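# Sort bottles onto ledges matching their cap colours

## Task

Put every bottle upright on the wall ledge whose coloured label strip is the same colour as that bottle's cap, with the bottle's entire base resting on that ledge.

## Robot and tools

Robot: two seven-joint arms, left_arm and right_arm, each ending in a two-finger gripper. A gripper's own frame has +z running out along the fingers and y along the line the pads close on. A gripper's reported end_effector_position is the point between the pads when they are shut, just under 1 cm behind the tips; closing pushes the tips about 17 mm further out along +z, mostly while the pads are still over 70 mm apart. Turning a gripper a lot can swing the elbow, since the pose does not fix it.

Frame: every position and quaternion is in the scene frame. Its origin is on the plane z = 0, under the midpoint between the two arm bases, which sit 0.70 m above it. +x points forward (the way the arms face), +z up, and left_arm is on the +y side (not necessarily the left of a picture). Reported poses can be off by a few centimetres, more at long reach.

Row layout (shared by execute_actions and move): one flat list of 16 numbers covering both arms, always all 16 even if only one arm should move: left_arm x, y, z (metres), qw, qx, qy, qz (unit quaternion, w first), opening; then the same eight for right_arm. x, y, z and the quaternion are an absolute goal pose for the gripper, not an offset. Opening runs from -1 (closed) to +1 (fully open, 0.145 m); going from open to shut takes at least about 0.5 s. To keep an arm still, resend the pose reported in the last result from before it stopped, with its wanted opening; to keep its orientation, repeat the same quaternion every row rather than copying the drifting reported one. A 0 in the opening slot is a real command, so resend the present opening if it should not change.

execute_actions: argument actions is a list of actions; each action is a table of up to 15 rows, each row one control step of 1/30 s; a table shorter than 15 rows repeats its final row. Each target must lie within 0.6 m of that gripper's position at the action's start along every gripper axis, or the action is refused for both arms; a malformed action, or a first action failing this check against the last reported state, rejects the whole call. Per step the controller limits the commanded orientation to within 32 degrees of the measured one, so big turns need several actions; the Hand target line shows where each arm is actually being sent. Optional cameras: list of names, ["all"], or []; by default images come only with an empty actions list. An empty list also reports the scene number, motor temperatures and remaining actions.

move: target is one 16-number row or a list of up to 15 rows; each gripper travels in a straight line from its Hand target to them, all arms finishing together, within 10 s total. speed: m/s, 0.002 to 1.1, default 0.25 (turn rate twice that in rad/s), one value or one per target. blend: metres of corner rounding per target, 0 means stop there. opening_speed: per second on the -1..1 scale, at least 0.2. grip_force: newtons per finger pad, 3 to 10, one value or one per arm, persists. blocking=false returns after about 0.5 s and lets the move run; a new move replaces it. No obstacle avoidance; grippers lag and may overshoot speed. The result adds a move: line naming the ending (done, off_target, moving, held, fault) and limits such as paced (pose clipped) or held (steps withheld); done means within 3 mm and 2 degrees, which says nothing about contact.

wait: seconds 0 to 10; arms hold their last command; a running move continues. stop: brakes a running move (needs room). zoom_image: camera cam_high or cam_low, region [x0, y0, x1, y1] in pixels from the top-left, at most 504 by 504, on the newest image. Both cameras give 896x504 images. read_manual returns only licence text. finished_scene takes scene (1 or 2); scene 1 is practice, and the goal must hold with the robot let go.

Result lines: positions and quaternions per arm, Hand target, Tool commands, grip_measured (opening on the same -1..1 scale; the last joint number is the opening in metres), joint torques (biased, noisy, numbers 3 and 4 wrap at ±28 N m), joint velocities, motor temperatures, and step readings of end_effector_position for action calls.

Gripping: to hold, keep the commanded opening clearly below grip_measured; the gap sets the squeeze, up to about 10 N per pad on objects up to about 11 cm wide. Fast closes squeeze harder.

Avoid: dropping bottles or releasing them while moving, fast impacts, hard presses on fixed things, knocking anything off the work area, and any contact between the two arms or grippers (the clearance check does not guard gripper against gripper). Long holds, stretched arms or pushing at unreachable poses heat motors: MOTOR HOT appears at 85 °C and an OVER-TEMPERATURE FAULT at 100 °C stops the arm for 30 to 60 s or more. Loose objects may occasionally be nudged by the scene.

Each tool is called after "Call:" as name([rows], argument=value, ...), one row to a line, values as JSON.

## Session

Call:
execute_actions(actions=[])

Scene clock: 0.00 s.
left_arm: end_effector_position=(+0.3554, +0.1334, +0.3763) grip_measured=+1.00 end_effector_quat_wxyz=(-0.040, -0.585, +0.680, -0.440) | right_arm: end_effector_position=(+0.4020, -0.0846, +0.4120) grip_measured=+1.00 end_effector_quat_wxyz=(+0.172, +0.783, +0.024, +0.598)
Joint positions: left_arm=[0.476 0.652 -0.724 1.144 -0.177 -0.294 0.656 0.145] | right_arm=[0.249 -0.096 -0.415 1.14 -0.092 0.203 -0.635 0.145]
Joint velocities: within noise
Joint torques (N m): no reading
Motor temperatures (°C): left_arm=[23 20 24 22 21 24 21] | right_arm=[21 23 24 21 21 21 22]
Hand target: left_arm +0.3554, +0.1334, +0.3763; -0.040, -0.585, +0.680, -0.440 | right_arm +0.4020, -0.0846, +0.4120; +0.172, +0.783, +0.024, +0.598
Tool commands: left_gripper/opening=+1.0 right_gripper/opening=+1.0

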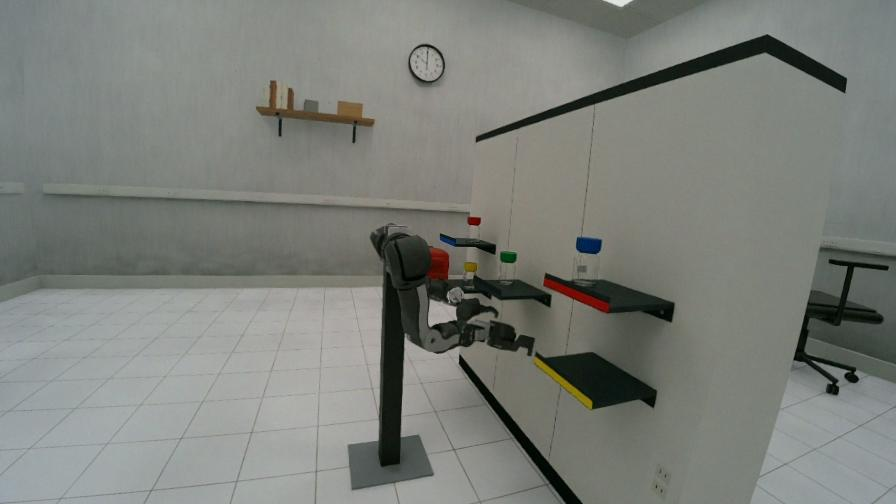

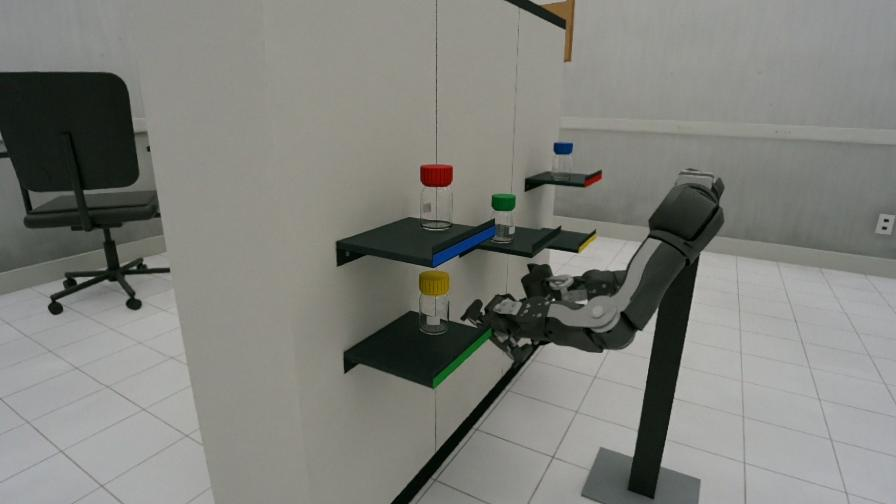

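Call:
zoom_image(camera="cam_high", region=[420, 200, 700, 420])

Call:
zoom_image(camera="cam_low", region=[320, 120, 620, 400])

Scaled by 1.800 from the camera's 896x504 image, which has a finer 1280x720 frame.

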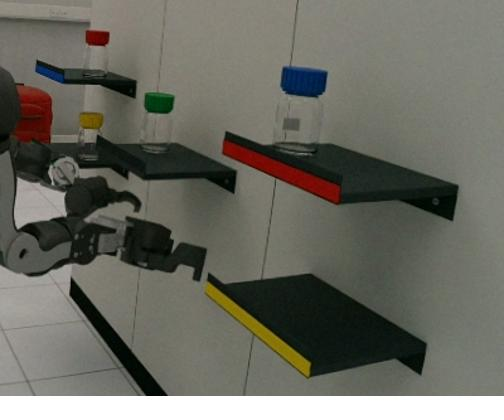

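Scaled by 1.680 from the camera's 896x504 image, which has a finer 1280x720 frame.

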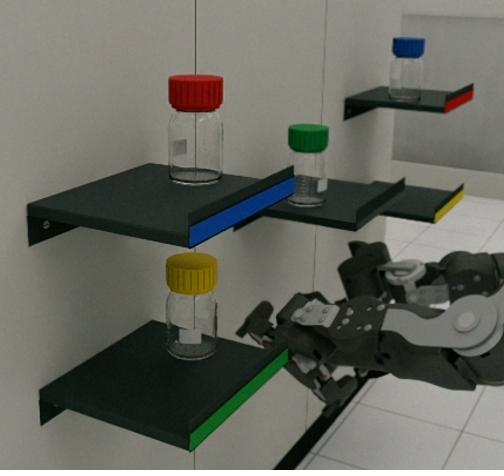

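Call:
zoom_image(camera="cam_high", region=[430, 205, 560, 305])

Call:
zoom_image(camera="cam_high", region=[520, 220, 690, 420])

Call:
zoom_image(camera="cam_low", region=[325, 155, 505, 275])

Call:
zoom_image(camera="cam_low", region=[325, 260, 505, 400])

Call:
zoom_image(camera="cam_low", region=[450, 130, 620, 270])

Scaled by 3.877 from the camera's 896x504 image, which has a finer 1280x720 frame.

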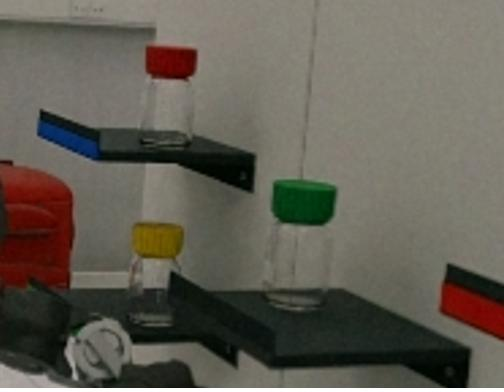

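Scaled by 2.520 from the camera's 896x504 image, which has a finer 1280x720 frame.

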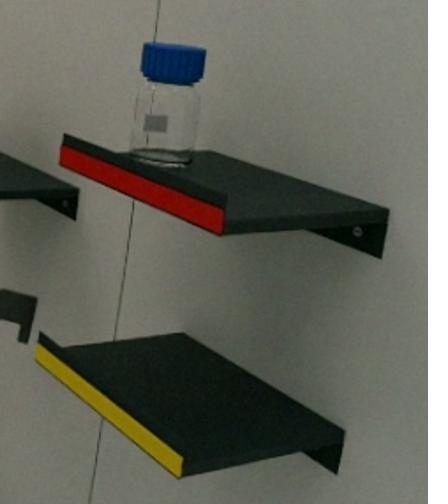

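Scaled by 2.800 from the camera's 896x504 image, which has a finer 1280x720 frame.

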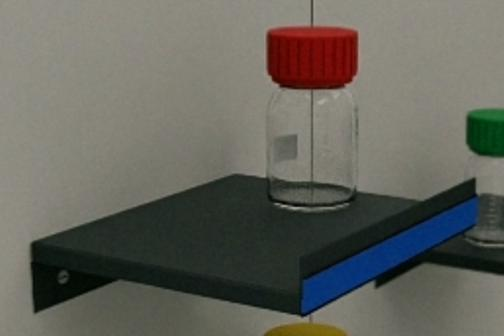

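Scaled by 2.800 from the camera's 896x504 image, which has a finer 1280x720 frame.

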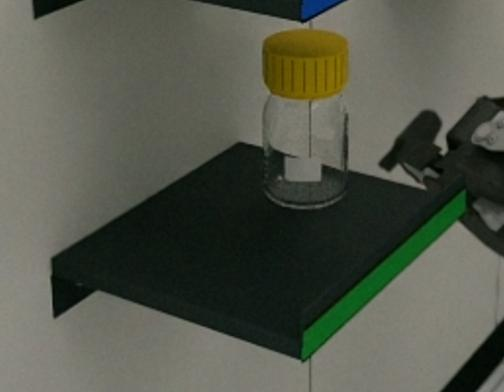

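Scaled by 2.965 from the camera's 896x504 image, which has a finer 1280x720 frame.

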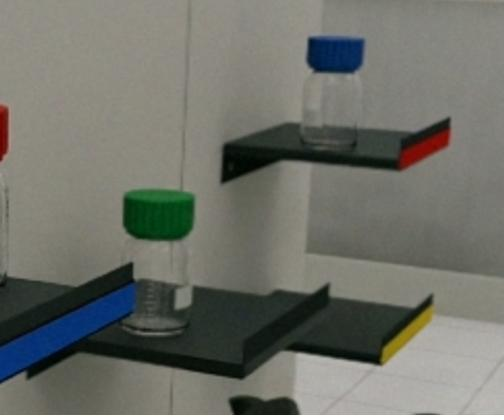

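Call:
move(target=[0.27, 0.22, 0.50, 0, 0.7071, 0, 0.7071, 1, 0.27, -0.20, 0.50, 0, 0.7071, 0, 0.7071, 1], speed=0.12, cameras=["all"])

Scene clock: 311.33 s.
left_arm: end_effector_position=(+0.2702, +0.2190, +0.4995) grip_measured=+1.00 end_effector_quat_wxyz=(+0.002, +0.707, -0.003, +0.707) | right_arm: end_effector_position=(+0.2698, -0.2007, +0.4981) grip_measured=+1.00 end_effector_quat_wxyz=(+0.003, +0.709, -0.001, +0.705)
Joint positions: left_arm=[-0.535 0.26 0.179 2.009 0.312 -0.067 0.054 0.145] | right_arm=[-0.519 0.63 -0.169 2.036 0.444 -0.194 -0.409 0.145]
Joint torques (N m): left_arm=[0.83 1.33 0.95 6 0.21 -0.53 -0.04] | right_arm=[1.07 3.13 2.03 4.31 -0.05 -0.55 0.14]
Motor temperatures (°C): left_arm=[28 22 25 23 22 24 21] | right_arm=[23 23 23 23 20 20 21]
Hand target: left_arm +0.2700, +0.2200, +0.5001; +0.000, +0.707, +0.000, +0.707 | right_arm +0.2700, -0.2000, +0.5000; +0.000, +0.707, +0.000, +0.707
Off the commanded pose: left_arm 0.001 m, 0 deg | right_arm 0.002 m, 0 deg.
move: done

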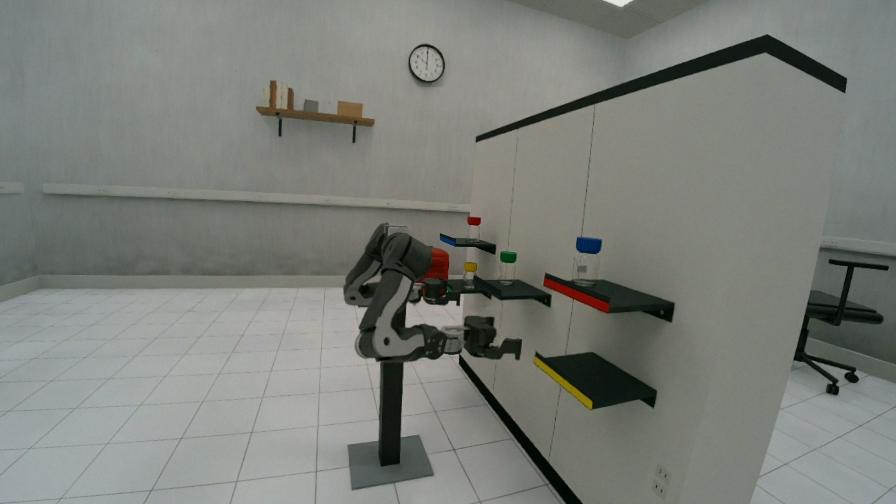

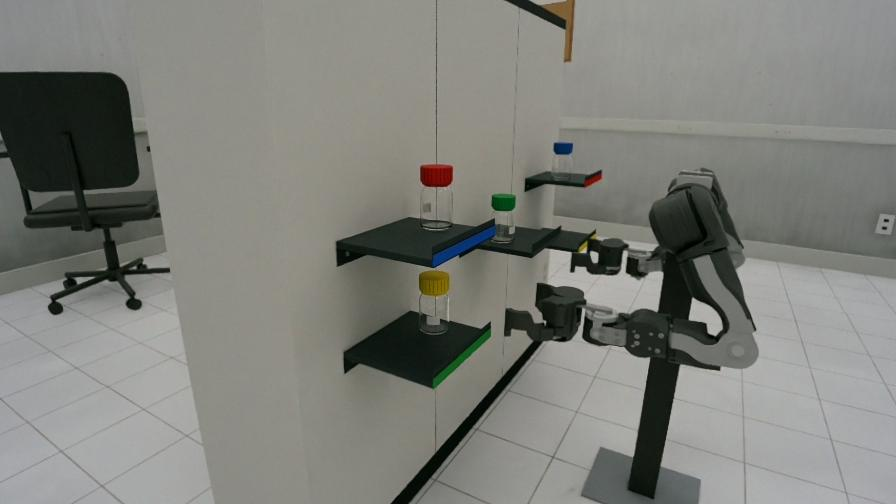

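Call:
zoom_image(camera="cam_high", region=[420, 270, 540, 370])

Call:
zoom_image(camera="cam_low", region=[490, 220, 670, 370])

Scaled by 4.200 from the camera's 896x504 image, which has a finer 1280x720 frame.

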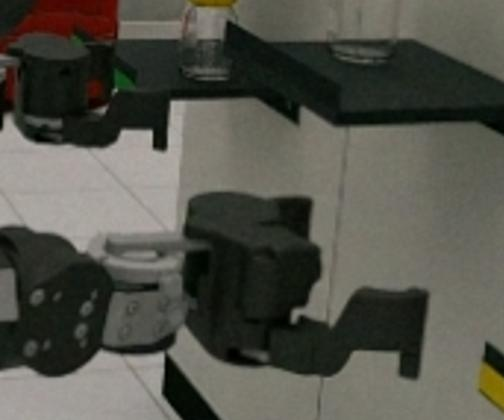

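Scaled by 2.800 from the camera's 896x504 image, which has a finer 1280x720 frame.

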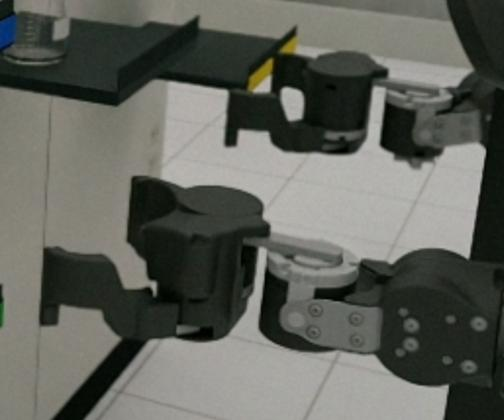

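Call:
move(target=[0.27, 0.22, 0.50, 0, 0.7071, 0, 0.7071, -1, 0.27, -0.20, 0.50, 0, 0.7071, 0, 0.7071, -1], speed=0.12, opening_speed=2, cameras=["all"])

Call:
zoom_image(camera="cam_high", region=[420, 270, 540, 370])

Call:
zoom_image(camera="cam_low", region=[490, 220, 670, 370])

Scene clock: 328.80 s.
left_arm: end_effector_position=(+0.2701, +0.2191, +0.4993) grip_measured=-1.00 end_effector_quat_wxyz=(+0.001, +0.707, -0.003, +0.707) | right_arm: end_effector_position=(+0.2698, -0.2006, +0.4982) grip_measured=-1.00 end_effector_quat_wxyz=(+0.002, +0.709, -0.001, +0.705)
Joint positions: left_arm=[-0.535 0.259 0.179 2.009 0.312 -0.066 0.054 0] | right_arm=[-0.519 0.631 -0.169 2.036 0.445 -0.194 -0.409 0]
Joint torques (N m): left_arm=[0.96 1.33 0.94 6.02 0.2 -0.56 -0.03] | right_arm=[0.94 3.13 1.96 4.33 -0.05 -0.52 0.12]
Hand target: left_arm +0.2700, +0.2200, +0.5000; +0.000, +0.707, +0.000, +0.707 | right_arm +0.2700, -0.2000, +0.5000; +0.000, +0.707, +0.000, +0.707
Off the commanded pose: left_arm 0.001 m, 0 deg | right_arm 0.002 m, 0 deg.
move: done

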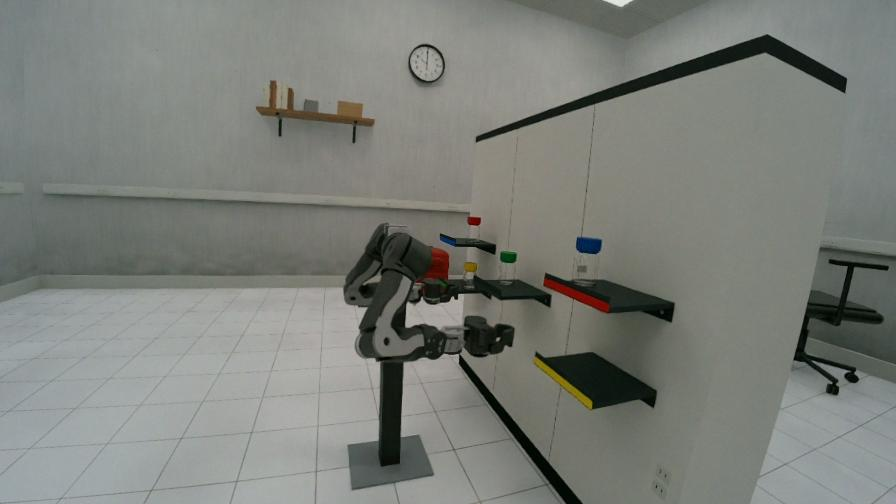

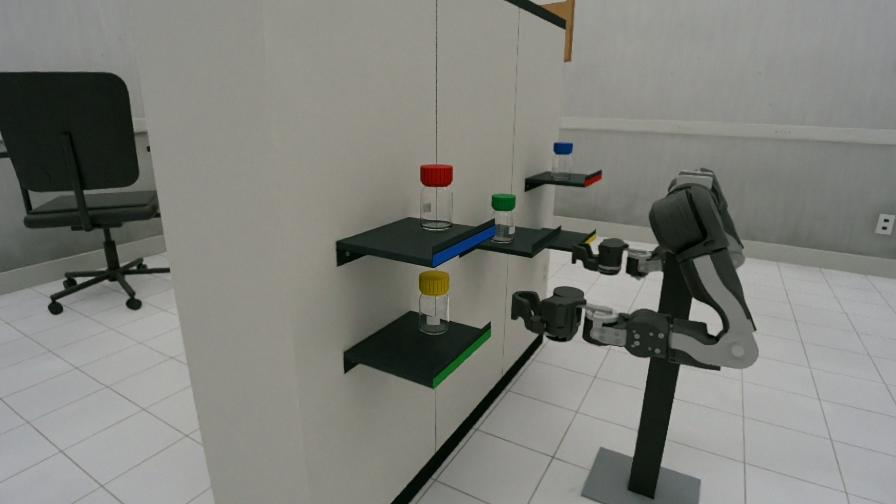

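Scaled by 4.200 from the camera's 896x504 image, which has a finer 1280x720 frame.

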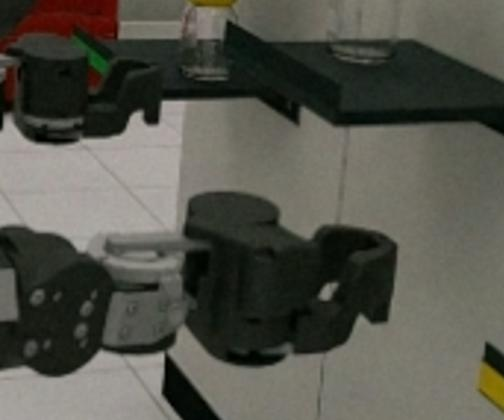

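Scaled by 2.800 from the camera's 896x504 image, which has a finer 1280x720 frame.

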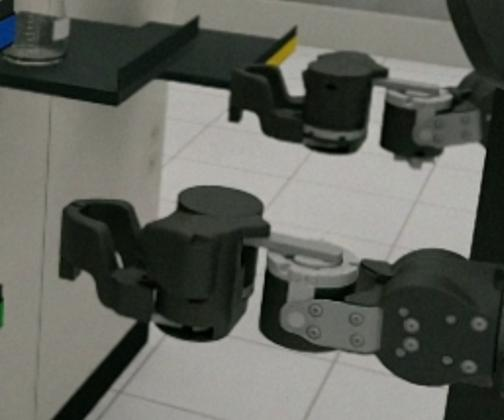

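Call:
move([
  [0.26, 0.20, 0.74, 0, 0.7934, 0, 0.6088, 1, 0.27, -0.20, 0.50, 0, 0.7071, 0, 0.7071, 1],
  [0.30, 0.05, 0.75, 0, 0.7934, 0, 0.6088, 1, 0.27, -0.20, 0.50, 0, 0.7071, 0, 0.7071, 1],
], speed=0.15, blend=[0.03, 0], cameras=["all"])

Scene clock: 403.07 s.
left_arm: end_effector_position=(+0.3007, +0.0501, +0.7494) grip_measured=+1.00 end_effector_quat_wxyz=(+0.087, +0.695, -0.060, +0.711) | right_arm: end_effector_position=(+0.2698, -0.2006, +0.4982) grip_measured=+1.00 end_effector_quat_wxyz=(+0.002, +0.709, -0.001, +0.705)
Joint positions: left_arm=[1.016 0.342 -0.701 2.368 1.584 0.782 -1.576 0.145] | right_arm=[-0.519 0.631 -0.169 2.036 0.445 -0.194 -0.409 0.145]
Joint torques (N m): left_arm=[7.19 -0.28 1.37 0.72 -0.19 -0.03 -0.06] | right_arm=[0.86 3.23 1.96 4.27 -0.05 -0.53 0.14]
Hand target: left_arm +0.3003, +0.0501, +0.7498; +0.086, +0.694, -0.060, +0.712 | right_arm +0.2700, -0.2000, +0.5000; +0.000, +0.707, +0.000, +0.707
Off the commanded pose: left_arm 0.001 m, 20 deg | right_arm 0.002 m, 0 deg.
joint sent to its limit (left arm) — joint 5 (forearm roll), upper limit; joint 6 (wrist pitch), upper limit; joint 7 (wrist yaw), lower limit. The joint targets are off in orientation, not in position.
move: off_target (left_arm); blend cut to 0 m at target 1

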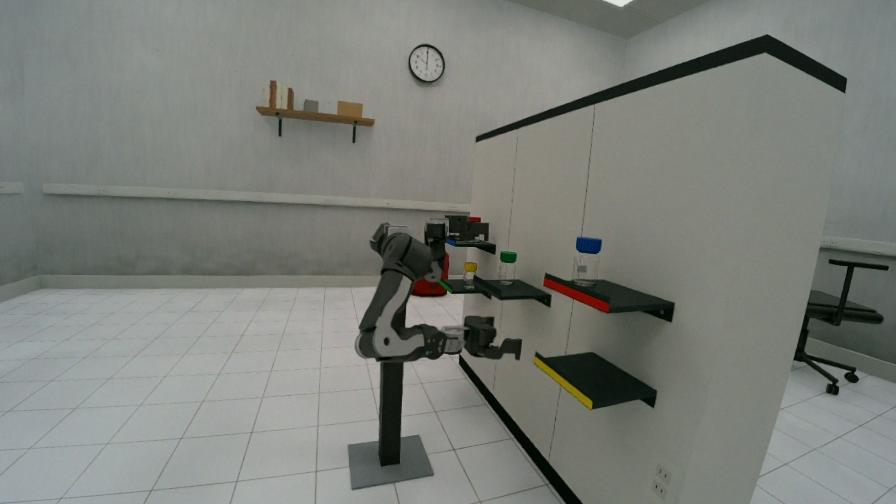

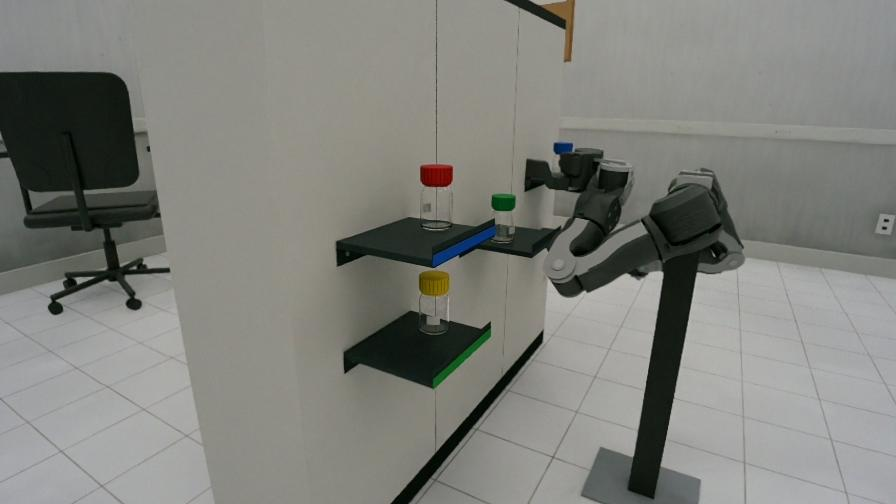

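Call:
move(target=[0.37, 0.05, 0.74, 0, 0.7071, 0, 0.7071, 1, 0.27, -0.20, 0.50, 0, 0.7071, 0, 0.7071, 1], speed=0.12, cameras=["all"])

Scene clock: 471.80 s.
left_arm: end_effector_position=(+0.3703, +0.0518, +0.7397) grip_measured=+1.00 end_effector_quat_wxyz=(-0.003, +0.708, +0.002, +0.706) | right_arm: end_effector_position=(+0.2698, -0.2006, +0.4982) grip_measured=+1.00 end_effector_quat_wxyz=(+0.002, +0.709, -0.001, +0.705)
Joint positions: left_arm=[1.092 0.274 -0.819 2.002 1.322 0.713 -1.463 0.145] | right_arm=[-0.519 0.631 -0.169 2.036 0.445 -0.194 -0.409 0.145]
Joint torques (N m): left_arm=[8.56 -0.7 1.7 1.62 -0.34 -0.21 0.24] | right_arm=[0.91 3.26 1.88 4.25 -0.06 -0.52 0.11]
Hand target: left_arm +0.3699, +0.0499, +0.7400; +0.000, +0.707, +0.000, +0.707 | right_arm +0.2700, -0.2000, +0.5000; +0.000, +0.707, +0.000, +0.707
Off the commanded pose: left_arm 0.002 m, 0 deg | right_arm 0.002 m, 0 deg.
move: done

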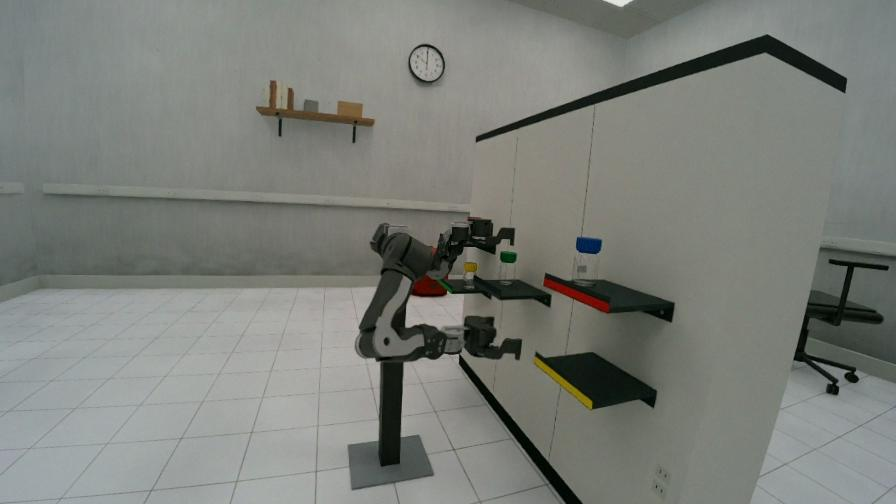

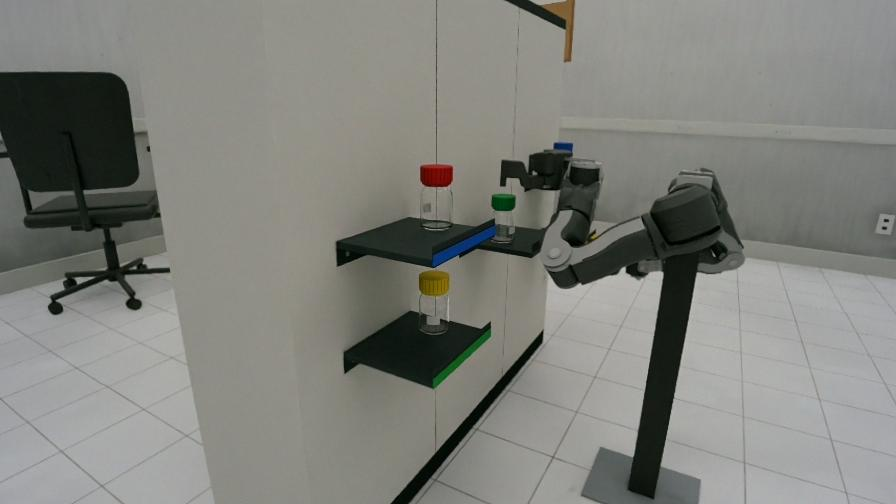

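Call:
zoom_image(camera="cam_high", region=[440, 200, 560, 310])

Call:
zoom_image(camera="cam_low", region=[460, 140, 600, 260])

Scaled by 4.200 from the camera's 896x504 image, which has a finer 1280x720 frame.

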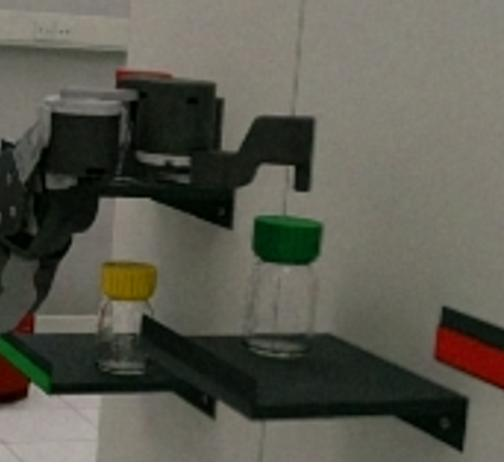

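Scaled by 3.600 from the camera's 896x504 image, which has a finer 1280x720 frame.

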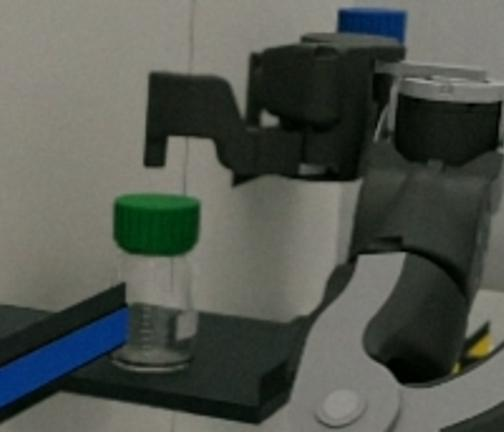

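Call:
move([
  [0.393, 0.045, 0.72, 0, 0.7071, 0, 0.7071, 1, 0.27, -0.20, 0.50, 0, 0.7071, 0, 0.7071, 1],
  [0.393, 0.045, 0.640, 0, 0.7071, 0, 0.7071, 1, 0.27, -0.20, 0.50, 0, 0.7071, 0, 0.7071, 1],
], speed=[0.1, 0.06], blend=[0.01, 0], cameras=["all"])

Call:
zoom_image(camera="cam_high", region=[440, 200, 560, 310])

Call:
zoom_image(camera="cam_low", region=[460, 140, 600, 260])

Scene clock: 537.40 s.
left_arm: end_effector_position=(+0.3928, +0.0456, +0.6416) grip_measured=+1.00 end_effector_quat_wxyz=(-0.001, +0.706, +0.002, +0.708) | right_arm: end_effector_position=(+0.2698, -0.2006, +0.4982) grip_measured=+1.00 end_effector_quat_wxyz=(+0.002, +0.709, -0.001, +0.705)
Joint positions: left_arm=[0.888 0.381 -1.056 1.865 0.998 0.345 -1.217 0.145] | right_arm=[-0.519 0.631 -0.169 2.036 0.445 -0.194 -0.409 0.145]
Joint torques (N m): left_arm=[7.82 -0.01 1.94 2.37 -0.38 -0.37 0.23] | right_arm=[0.88 3.2 1.89 4.38 -0.07 -0.54 0.1]
Hand target: left_arm +0.3930, +0.0451, +0.6399; +0.000, +0.707, +0.000, +0.707 | right_arm +0.2700, -0.2000, +0.5000; +0.000, +0.707, +0.000, +0.707
Off the commanded pose: left_arm 0.002 m, 0 deg | right_arm 0.002 m, 0 deg.
move: done

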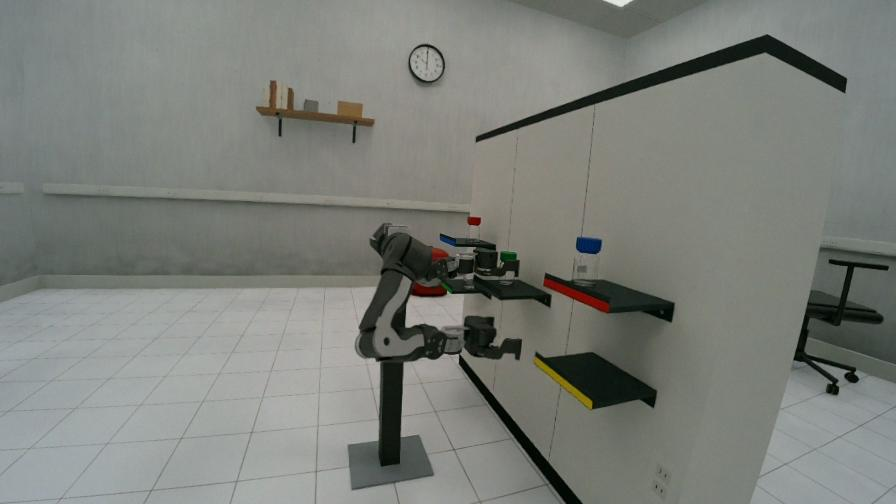

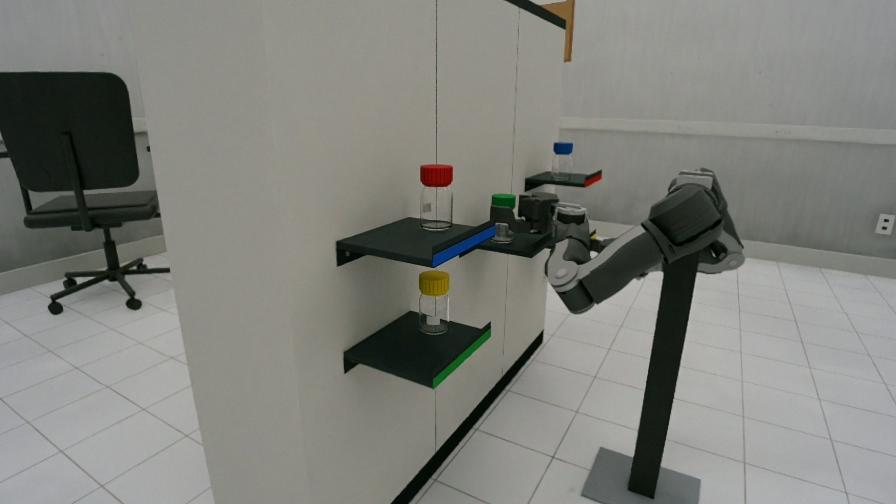

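Scaled by 4.200 from the camera's 896x504 image, which has a finer 1280x720 frame.

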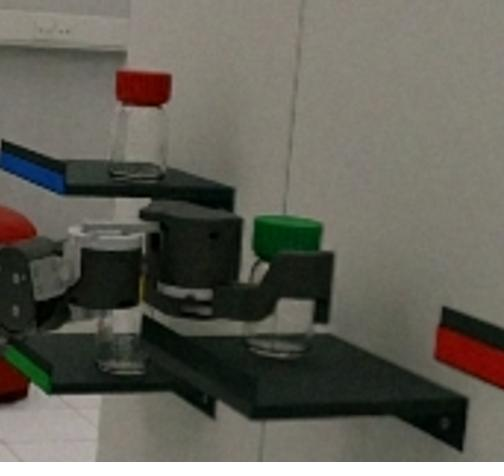

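Scaled by 3.600 from the camera's 896x504 image, which has a finer 1280x720 frame.

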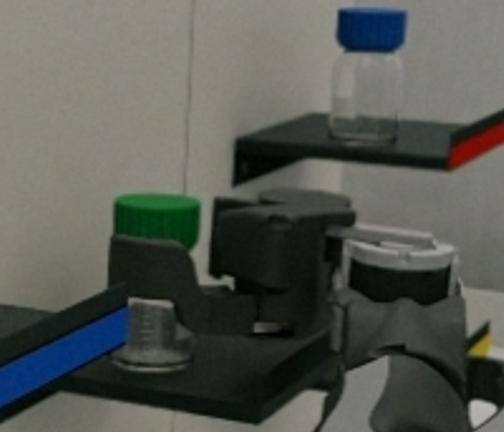

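Call:
move(target=[0.393, 0.045, 0.640, 0, 0.7071, 0, 0.7071, -0.6, 0.27, -0.20, 0.50, 0, 0.7071, 0, 0.7071, 1], speed=0.1, opening_speed=0.6, cameras=["all"])

Call:
zoom_image(camera="cam_high", region=[440, 200, 560, 310])

Call:
zoom_image(camera="cam_low", region=[460, 140, 600, 260])

Scene clock: 562.27 s.
left_arm: end_effector_position=(+0.3929, +0.0459, +0.6420) grip_measured=-0.26 end_effector_quat_wxyz=(-0.001, +0.705, +0.002, +0.709) | right_arm: end_effector_position=(+0.2698, -0.2006, +0.4982) grip_measured=+1.00 end_effector_quat_wxyz=(+0.002, +0.709, -0.001, +0.705)
Joint positions: left_arm=[0.888 0.382 -1.056 1.865 0.995 0.344 -1.217 0.056] | right_arm=[-0.519 0.631 -0.169 2.036 0.445 -0.194 -0.409 0.145]
Joint torques (N m): left_arm=[7.77 -0.22 2.03 2.39 -0.33 -0.33 0.22] | right_arm=[1.07 3.23 1.87 4.27 -0.05 -0.53 0.12]
Hand target: left_arm +0.3930, +0.0451, +0.6400; +0.000, +0.707, +0.000, +0.707 | right_arm +0.2700, -0.2000, +0.5000; +0.000, +0.707, +0.000, +0.707
Off the commanded pose: left_arm 0.002 m, 0 deg | right_arm 0.002 m, 0 deg.
move: done

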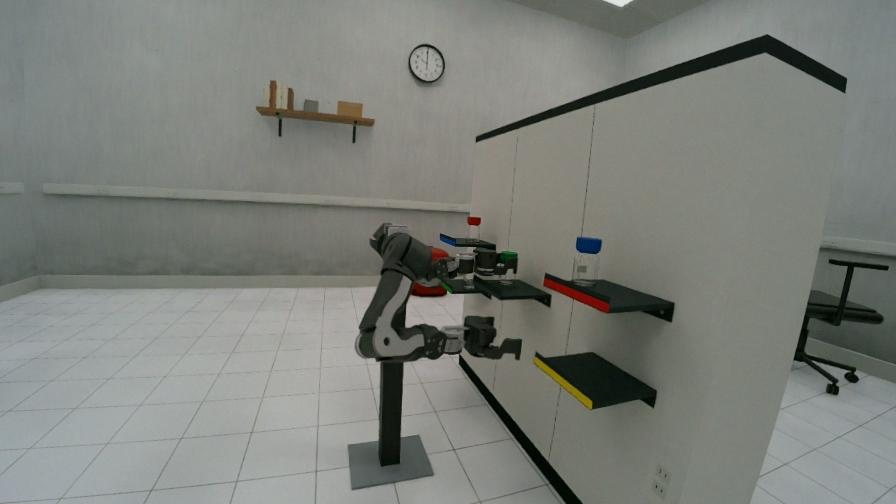

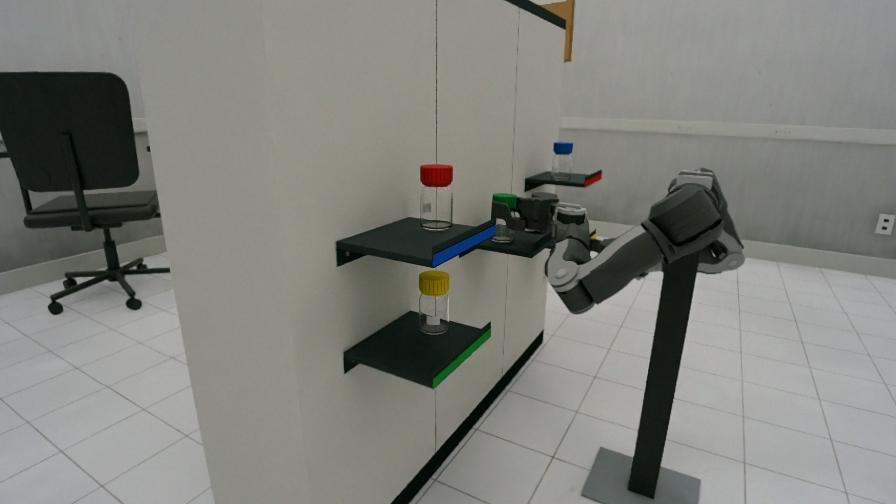

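Scaled by 4.200 from the camera's 896x504 image, which has a finer 1280x720 frame.

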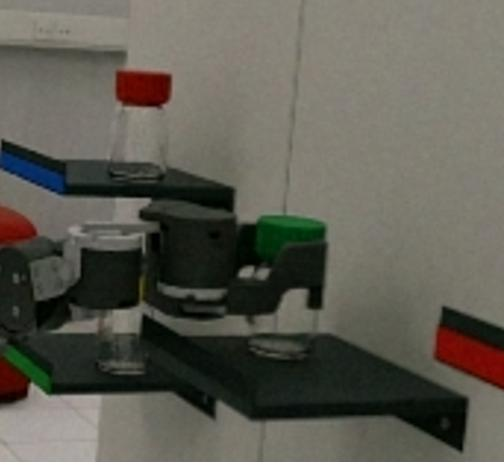

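Scaled by 3.600 from the camera's 896x504 image, which has a finer 1280x720 frame.

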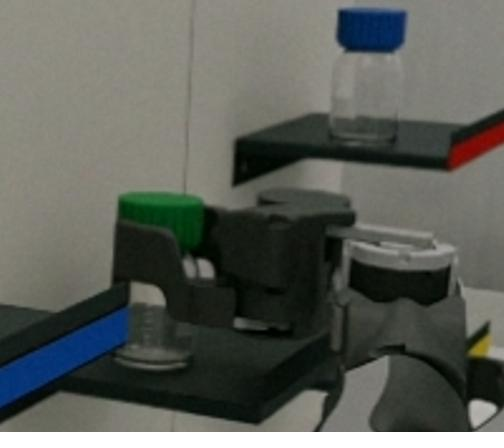

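Call:
move([
  [0.393, 0.045, 0.72, 0, 0.7071, 0, 0.7071, -0.6, 0.27, -0.20, 0.50, 0, 0.7071, 0, 0.7071, 1],
  [0.33, 0.15, 0.72, 0, 0.7071, 0, 0.7071, -0.6, 0.27, -0.20, 0.50, 0, 0.7071, 0, 0.7071, 1],
], speed=[0.06, 0.12], blend=[0.01, 0], cameras=["all"])

Scene clock: 630.50 s.
left_arm: end_effector_position=(+0.3301, +0.1506, +0.7190) grip_measured=-0.26 end_effector_quat_wxyz=(-0.003, +0.709, -0.001, +0.705) | right_arm: end_effector_position=(+0.2698, -0.2006, +0.4982) grip_measured=+1.00 end_effector_quat_wxyz=(+0.002, +0.709, -0.001, +0.705)
Joint positions: left_arm=[0.862 0.878 -0.608 2.348 1.504 0.567 -1.241 0.056] | right_arm=[-0.519 0.631 -0.169 2.036 0.445 -0.194 -0.409 0.145]
Joint torques (N m): left_arm=[5.95 1.57 2.33 1.03 -0.44 -0.45 0.2] | right_arm=[0.91 3.07 1.91 4.29 -0.04 -0.51 0.11]
Hand target: left_arm +0.3300, +0.1500, +0.7201; +0.000, +0.707, +0.000, +0.707 | right_arm +0.2700, -0.2000, +0.5000; +0.000, +0.707, +0.000, +0.707
Off the commanded pose: left_arm 0.001 m, 0 deg | right_arm 0.002 m, 0 deg.
move: done

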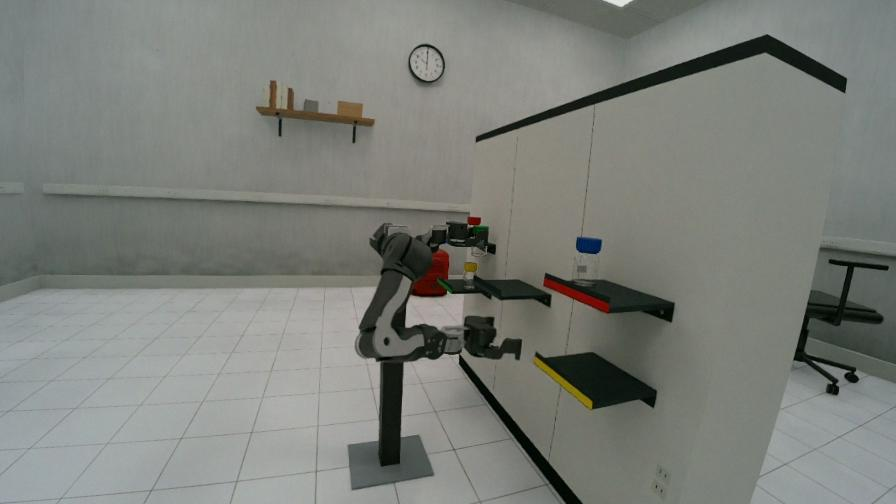

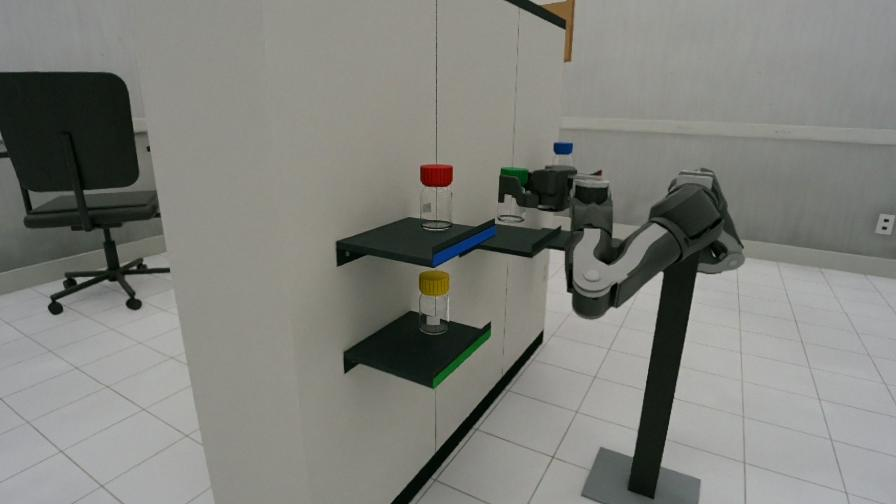

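Call:
move([
  [0.32, 0.205, 0.70, 0, 0.7071, 0, 0.7071, -0.6, 0.27, -0.20, 0.50, 0, 0.7071, 0, 0.7071, 1],
  [0.30, 0.205, 0.58, 0, 0.7071, 0, 0.7071, -0.6, 0.27, -0.20, 0.50, 0, 0.7071, 0, 0.7071, 1],
], speed=[0.08, 0.08], blend=[0.02, 0], cameras=["all"])

Scene clock: 643.27 s.
left_arm: end_effector_position=(+0.2995, +0.2058, +0.5779) grip_measured=-0.26 end_effector_quat_wxyz=(-0.003, +0.711, +0.001, +0.703) | right_arm: end_effector_position=(+0.2698, -0.2006, +0.4982) grip_measured=+1.00 end_effector_quat_wxyz=(+0.002, +0.709, -0.001, +0.705)
Joint positions: left_arm=[-0.111 1.219 -0.478 2.257 0.921 -0.182 -0.824 0.056] | right_arm=[-0.519 0.631 -0.169 2.036 0.445 -0.194 -0.409 0.145]
Joint torques (N m): left_arm=[3.81 3.84 2.25 3.08 -0.47 -0.75 0.24] | right_arm=[0.86 3.26 1.83 4.31 -0.05 -0.55 0.11]
Hand target: left_arm +0.3000, +0.2050, +0.5800; +0.000, +0.707, +0.000, +0.707 | right_arm +0.2700, -0.2000, +0.5000; +0.000, +0.707, +0.000, +0.707
Off the commanded pose: left_arm 0.002 m, 1 deg | right_arm 0.002 m, 0 deg.
move: done

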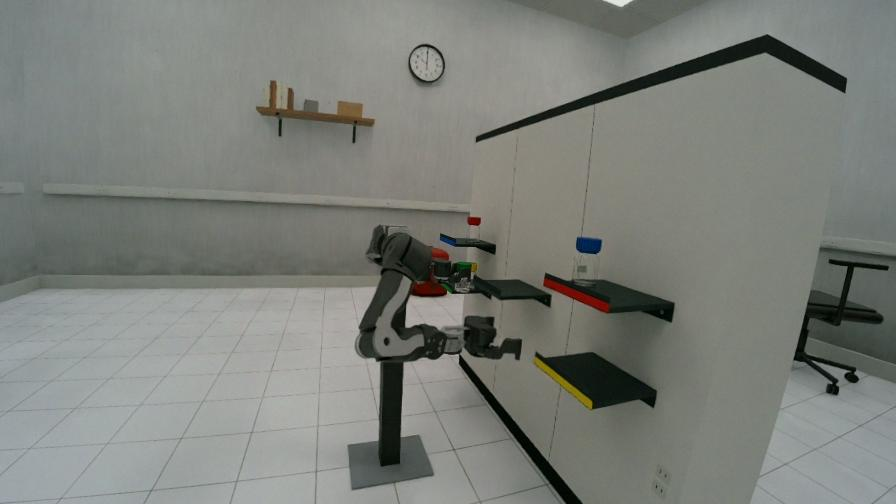

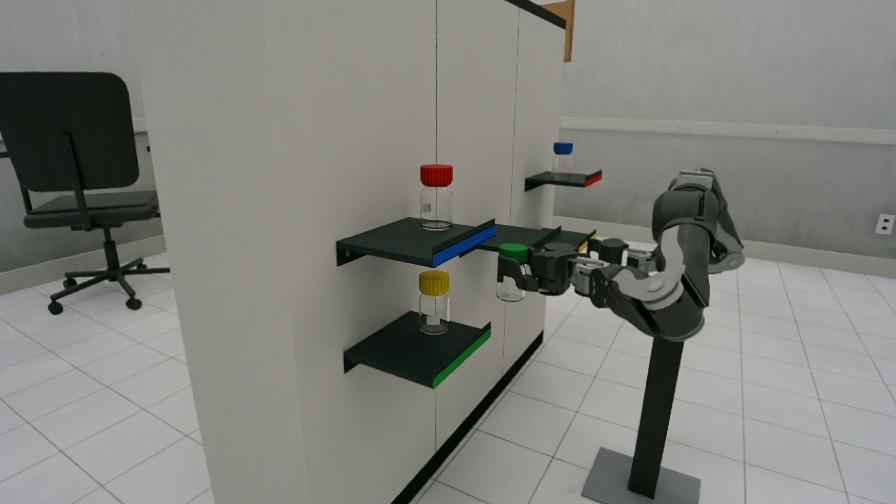

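Call:
move([
  [0.235, 0.24, 0.575, -0.0923, 0.7010, 0.0923, 0.7010, -0.6, 0.27, -0.20, 0.50, 0, 0.7071, 0, 0.7071, 1],
  [0.230, 0.40, 0.578, -0.0923, 0.7010, 0.0923, 0.7010, -0.6, 0.27, -0.20, 0.50, 0, 0.7071, 0, 0.7071, 1],
], speed=[0.08, 0.08], blend=[0.01, 0], cameras=["all"])

Call:
zoom_image(camera="cam_low", region=[330, 190, 650, 390])

Scene clock: 657.67 s.
left_arm: end_effector_position=(+0.2308, +0.3996, +0.5774) grip_measured=-0.26 end_effector_quat_wxyz=(-0.105, +0.746, +0.096, +0.651) | right_arm: end_effector_position=(+0.2698, -0.2006, +0.4982) grip_measured=+1.00 end_effector_quat_wxyz=(+0.002, +0.709, -0.001, +0.705)
Joint positions: left_arm=[0.648 2.004 -1.564 2.002 1.584 -0.782 -0.277 0.056] | right_arm=[-0.519 0.631 -0.169 2.036 0.445 -0.194 -0.409 0.145]
Joint torques (N m): left_arm=[1.75 6.13 1.39 0.2 0.09 -0.83 0.2] | right_arm=[0.88 3.15 1.83 4.38 -0.07 -0.51 0.13]
Hand target: left_arm +0.2303, +0.4000, +0.5782; -0.105, +0.744, +0.096, +0.652 | right_arm +0.2700, -0.2000, +0.5000; +0.000, +0.707, +0.000, +0.707
Off the commanded pose: left_arm 0.001 m, 8 deg | right_arm 0.002 m, 0 deg.
joint sent to its limit (left arm) — joint 3 (upper arm roll), lower limit; joint 5 (forearm roll), upper limit; joint 6 (wrist pitch), lower limit. The joint targets are off in orientation, not in position.
move: off_target (left_arm)

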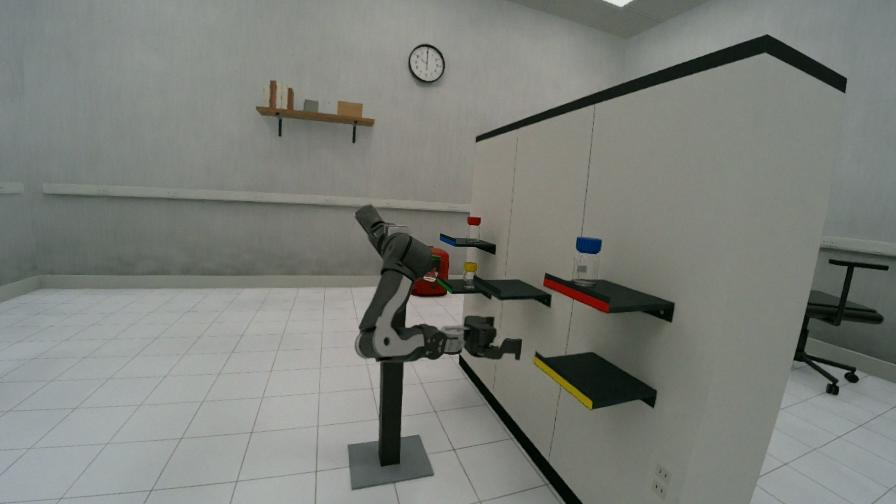

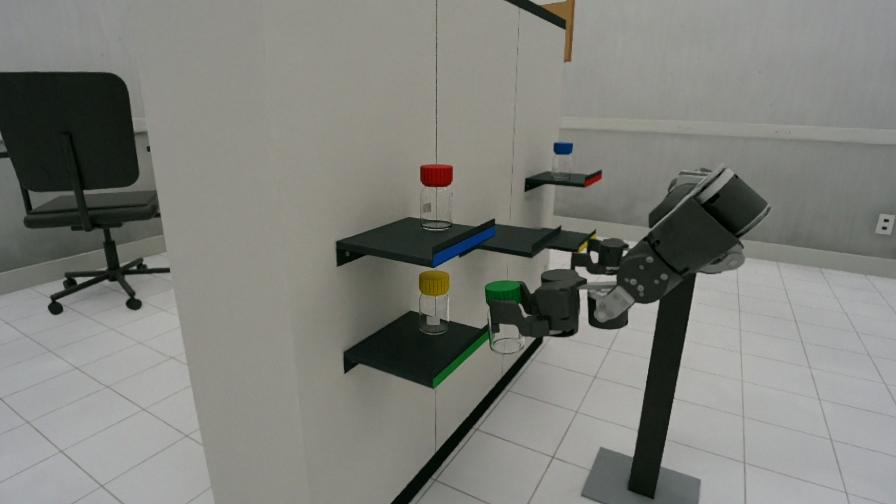

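Scaled by 1.575 from the camera's 896x504 image, which has a finer 1280x720 frame.

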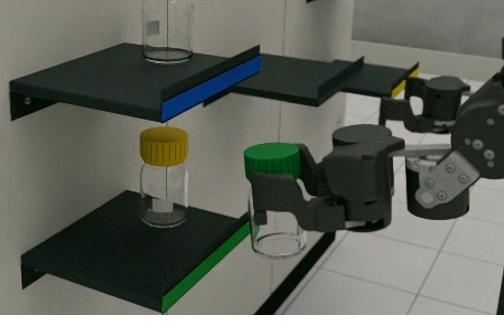

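Call:
move([
  [0.26, 0.22, 0.575, 0, 0.7071, 0, 0.7071, -0.6, 0.27, -0.20, 0.50, 0, 0.7071, 0, 0.7071, 1],
  [0.30, 0.205, 0.46, 0, 0.7071, 0, 0.7071, -0.6, 0.27, -0.20, 0.50, 0, 0.7071, 0, 0.7071, 1],
], speed=[0.08, 0.08], blend=[0.01, 0], cameras=[])

Scene clock: 698.77 s.
left_arm: end_effector_position=(+0.3003, +0.2061, +0.4596) grip_measured=-0.26 end_effector_quat_wxyz=(-0.004, +0.709, +0.002, +0.705) | right_arm: end_effector_position=(+0.2698, -0.2006, +0.4982) grip_measured=+1.00 end_effector_quat_wxyz=(+0.002, +0.709, -0.001, +0.705)
Joint positions: left_arm=[0.519 1.054 -1.563 1.76 0.732 -0.712 -1.041 0.056] | right_arm=[-0.519 0.631 -0.169 2.036 0.445 -0.194 -0.409 0.145]
Joint torques (N m): left_arm=[4.36 3.55 1.54 2.81 -0.38 -0.61 0.24] | right_arm=[0.96 3.2 1.84 4.23 -0.05 -0.51 0.14]
Hand target: left_arm +0.3000, +0.2050, +0.4600; +0.000, +0.707, +0.000, +0.707 | right_arm +0.2700, -0.2000, +0.5000; +0.000, +0.707, +0.000, +0.707
Off the commanded pose: left_arm 0.001 m, 1 deg | right_arm 0.002 m, 0 deg.
move: done
No camera images: "cameras" was empty.

Call:
move(target=[0.21, 0.28, 0.45, -0.3536, 0.6124, 0.3536, 0.6124, -0.6, 0.27, -0.20, 0.50, 0, 0.7071, 0, 0.7071, 1], speed=0.1, cameras=[])

Scene clock: 723.60 s.
left_arm: end_effector_position=(+0.2104, +0.2791, +0.4494) grip_measured=-0.26 end_effector_quat_wxyz=(-0.349, +0.615, +0.356, +0.611) | right_arm: end_effector_position=(+0.2698, -0.2006, +0.4982) grip_measured=+1.00 end_effector_quat_wxyz=(+0.002, +0.709, -0.001, +0.705)
Joint positions: left_arm=[-0.262 0.43 -0.487 1.761 0.253 -0.252 -1.579 0.056] | right_arm=[-0.519 0.631 -0.169 2.036 0.445 -0.194 -0.409 0.145]
Joint torques (N m): left_arm=[2.1 1.52 1.07 3.86 -0.69 0.01 0.05] | right_arm=[0.96 3.15 1.92 4.3 -0.05 -0.54 0.14]
Hand target: left_arm +0.2100, +0.2800, +0.4500; -0.354, +0.612, +0.354, +0.612 | right_arm +0.2700, -0.2000, +0.5000; +0.000, +0.707, +0.000, +0.707
Off the commanded pose: left_arm 0.001 m, 1 deg | right_arm 0.002 m, 0 deg.
joint sent to its limit (left arm) — joint 7 (wrist yaw), lower limit. The joint targets still meet the commanded pose.
move: done
No camera images: "cameras" was empty.


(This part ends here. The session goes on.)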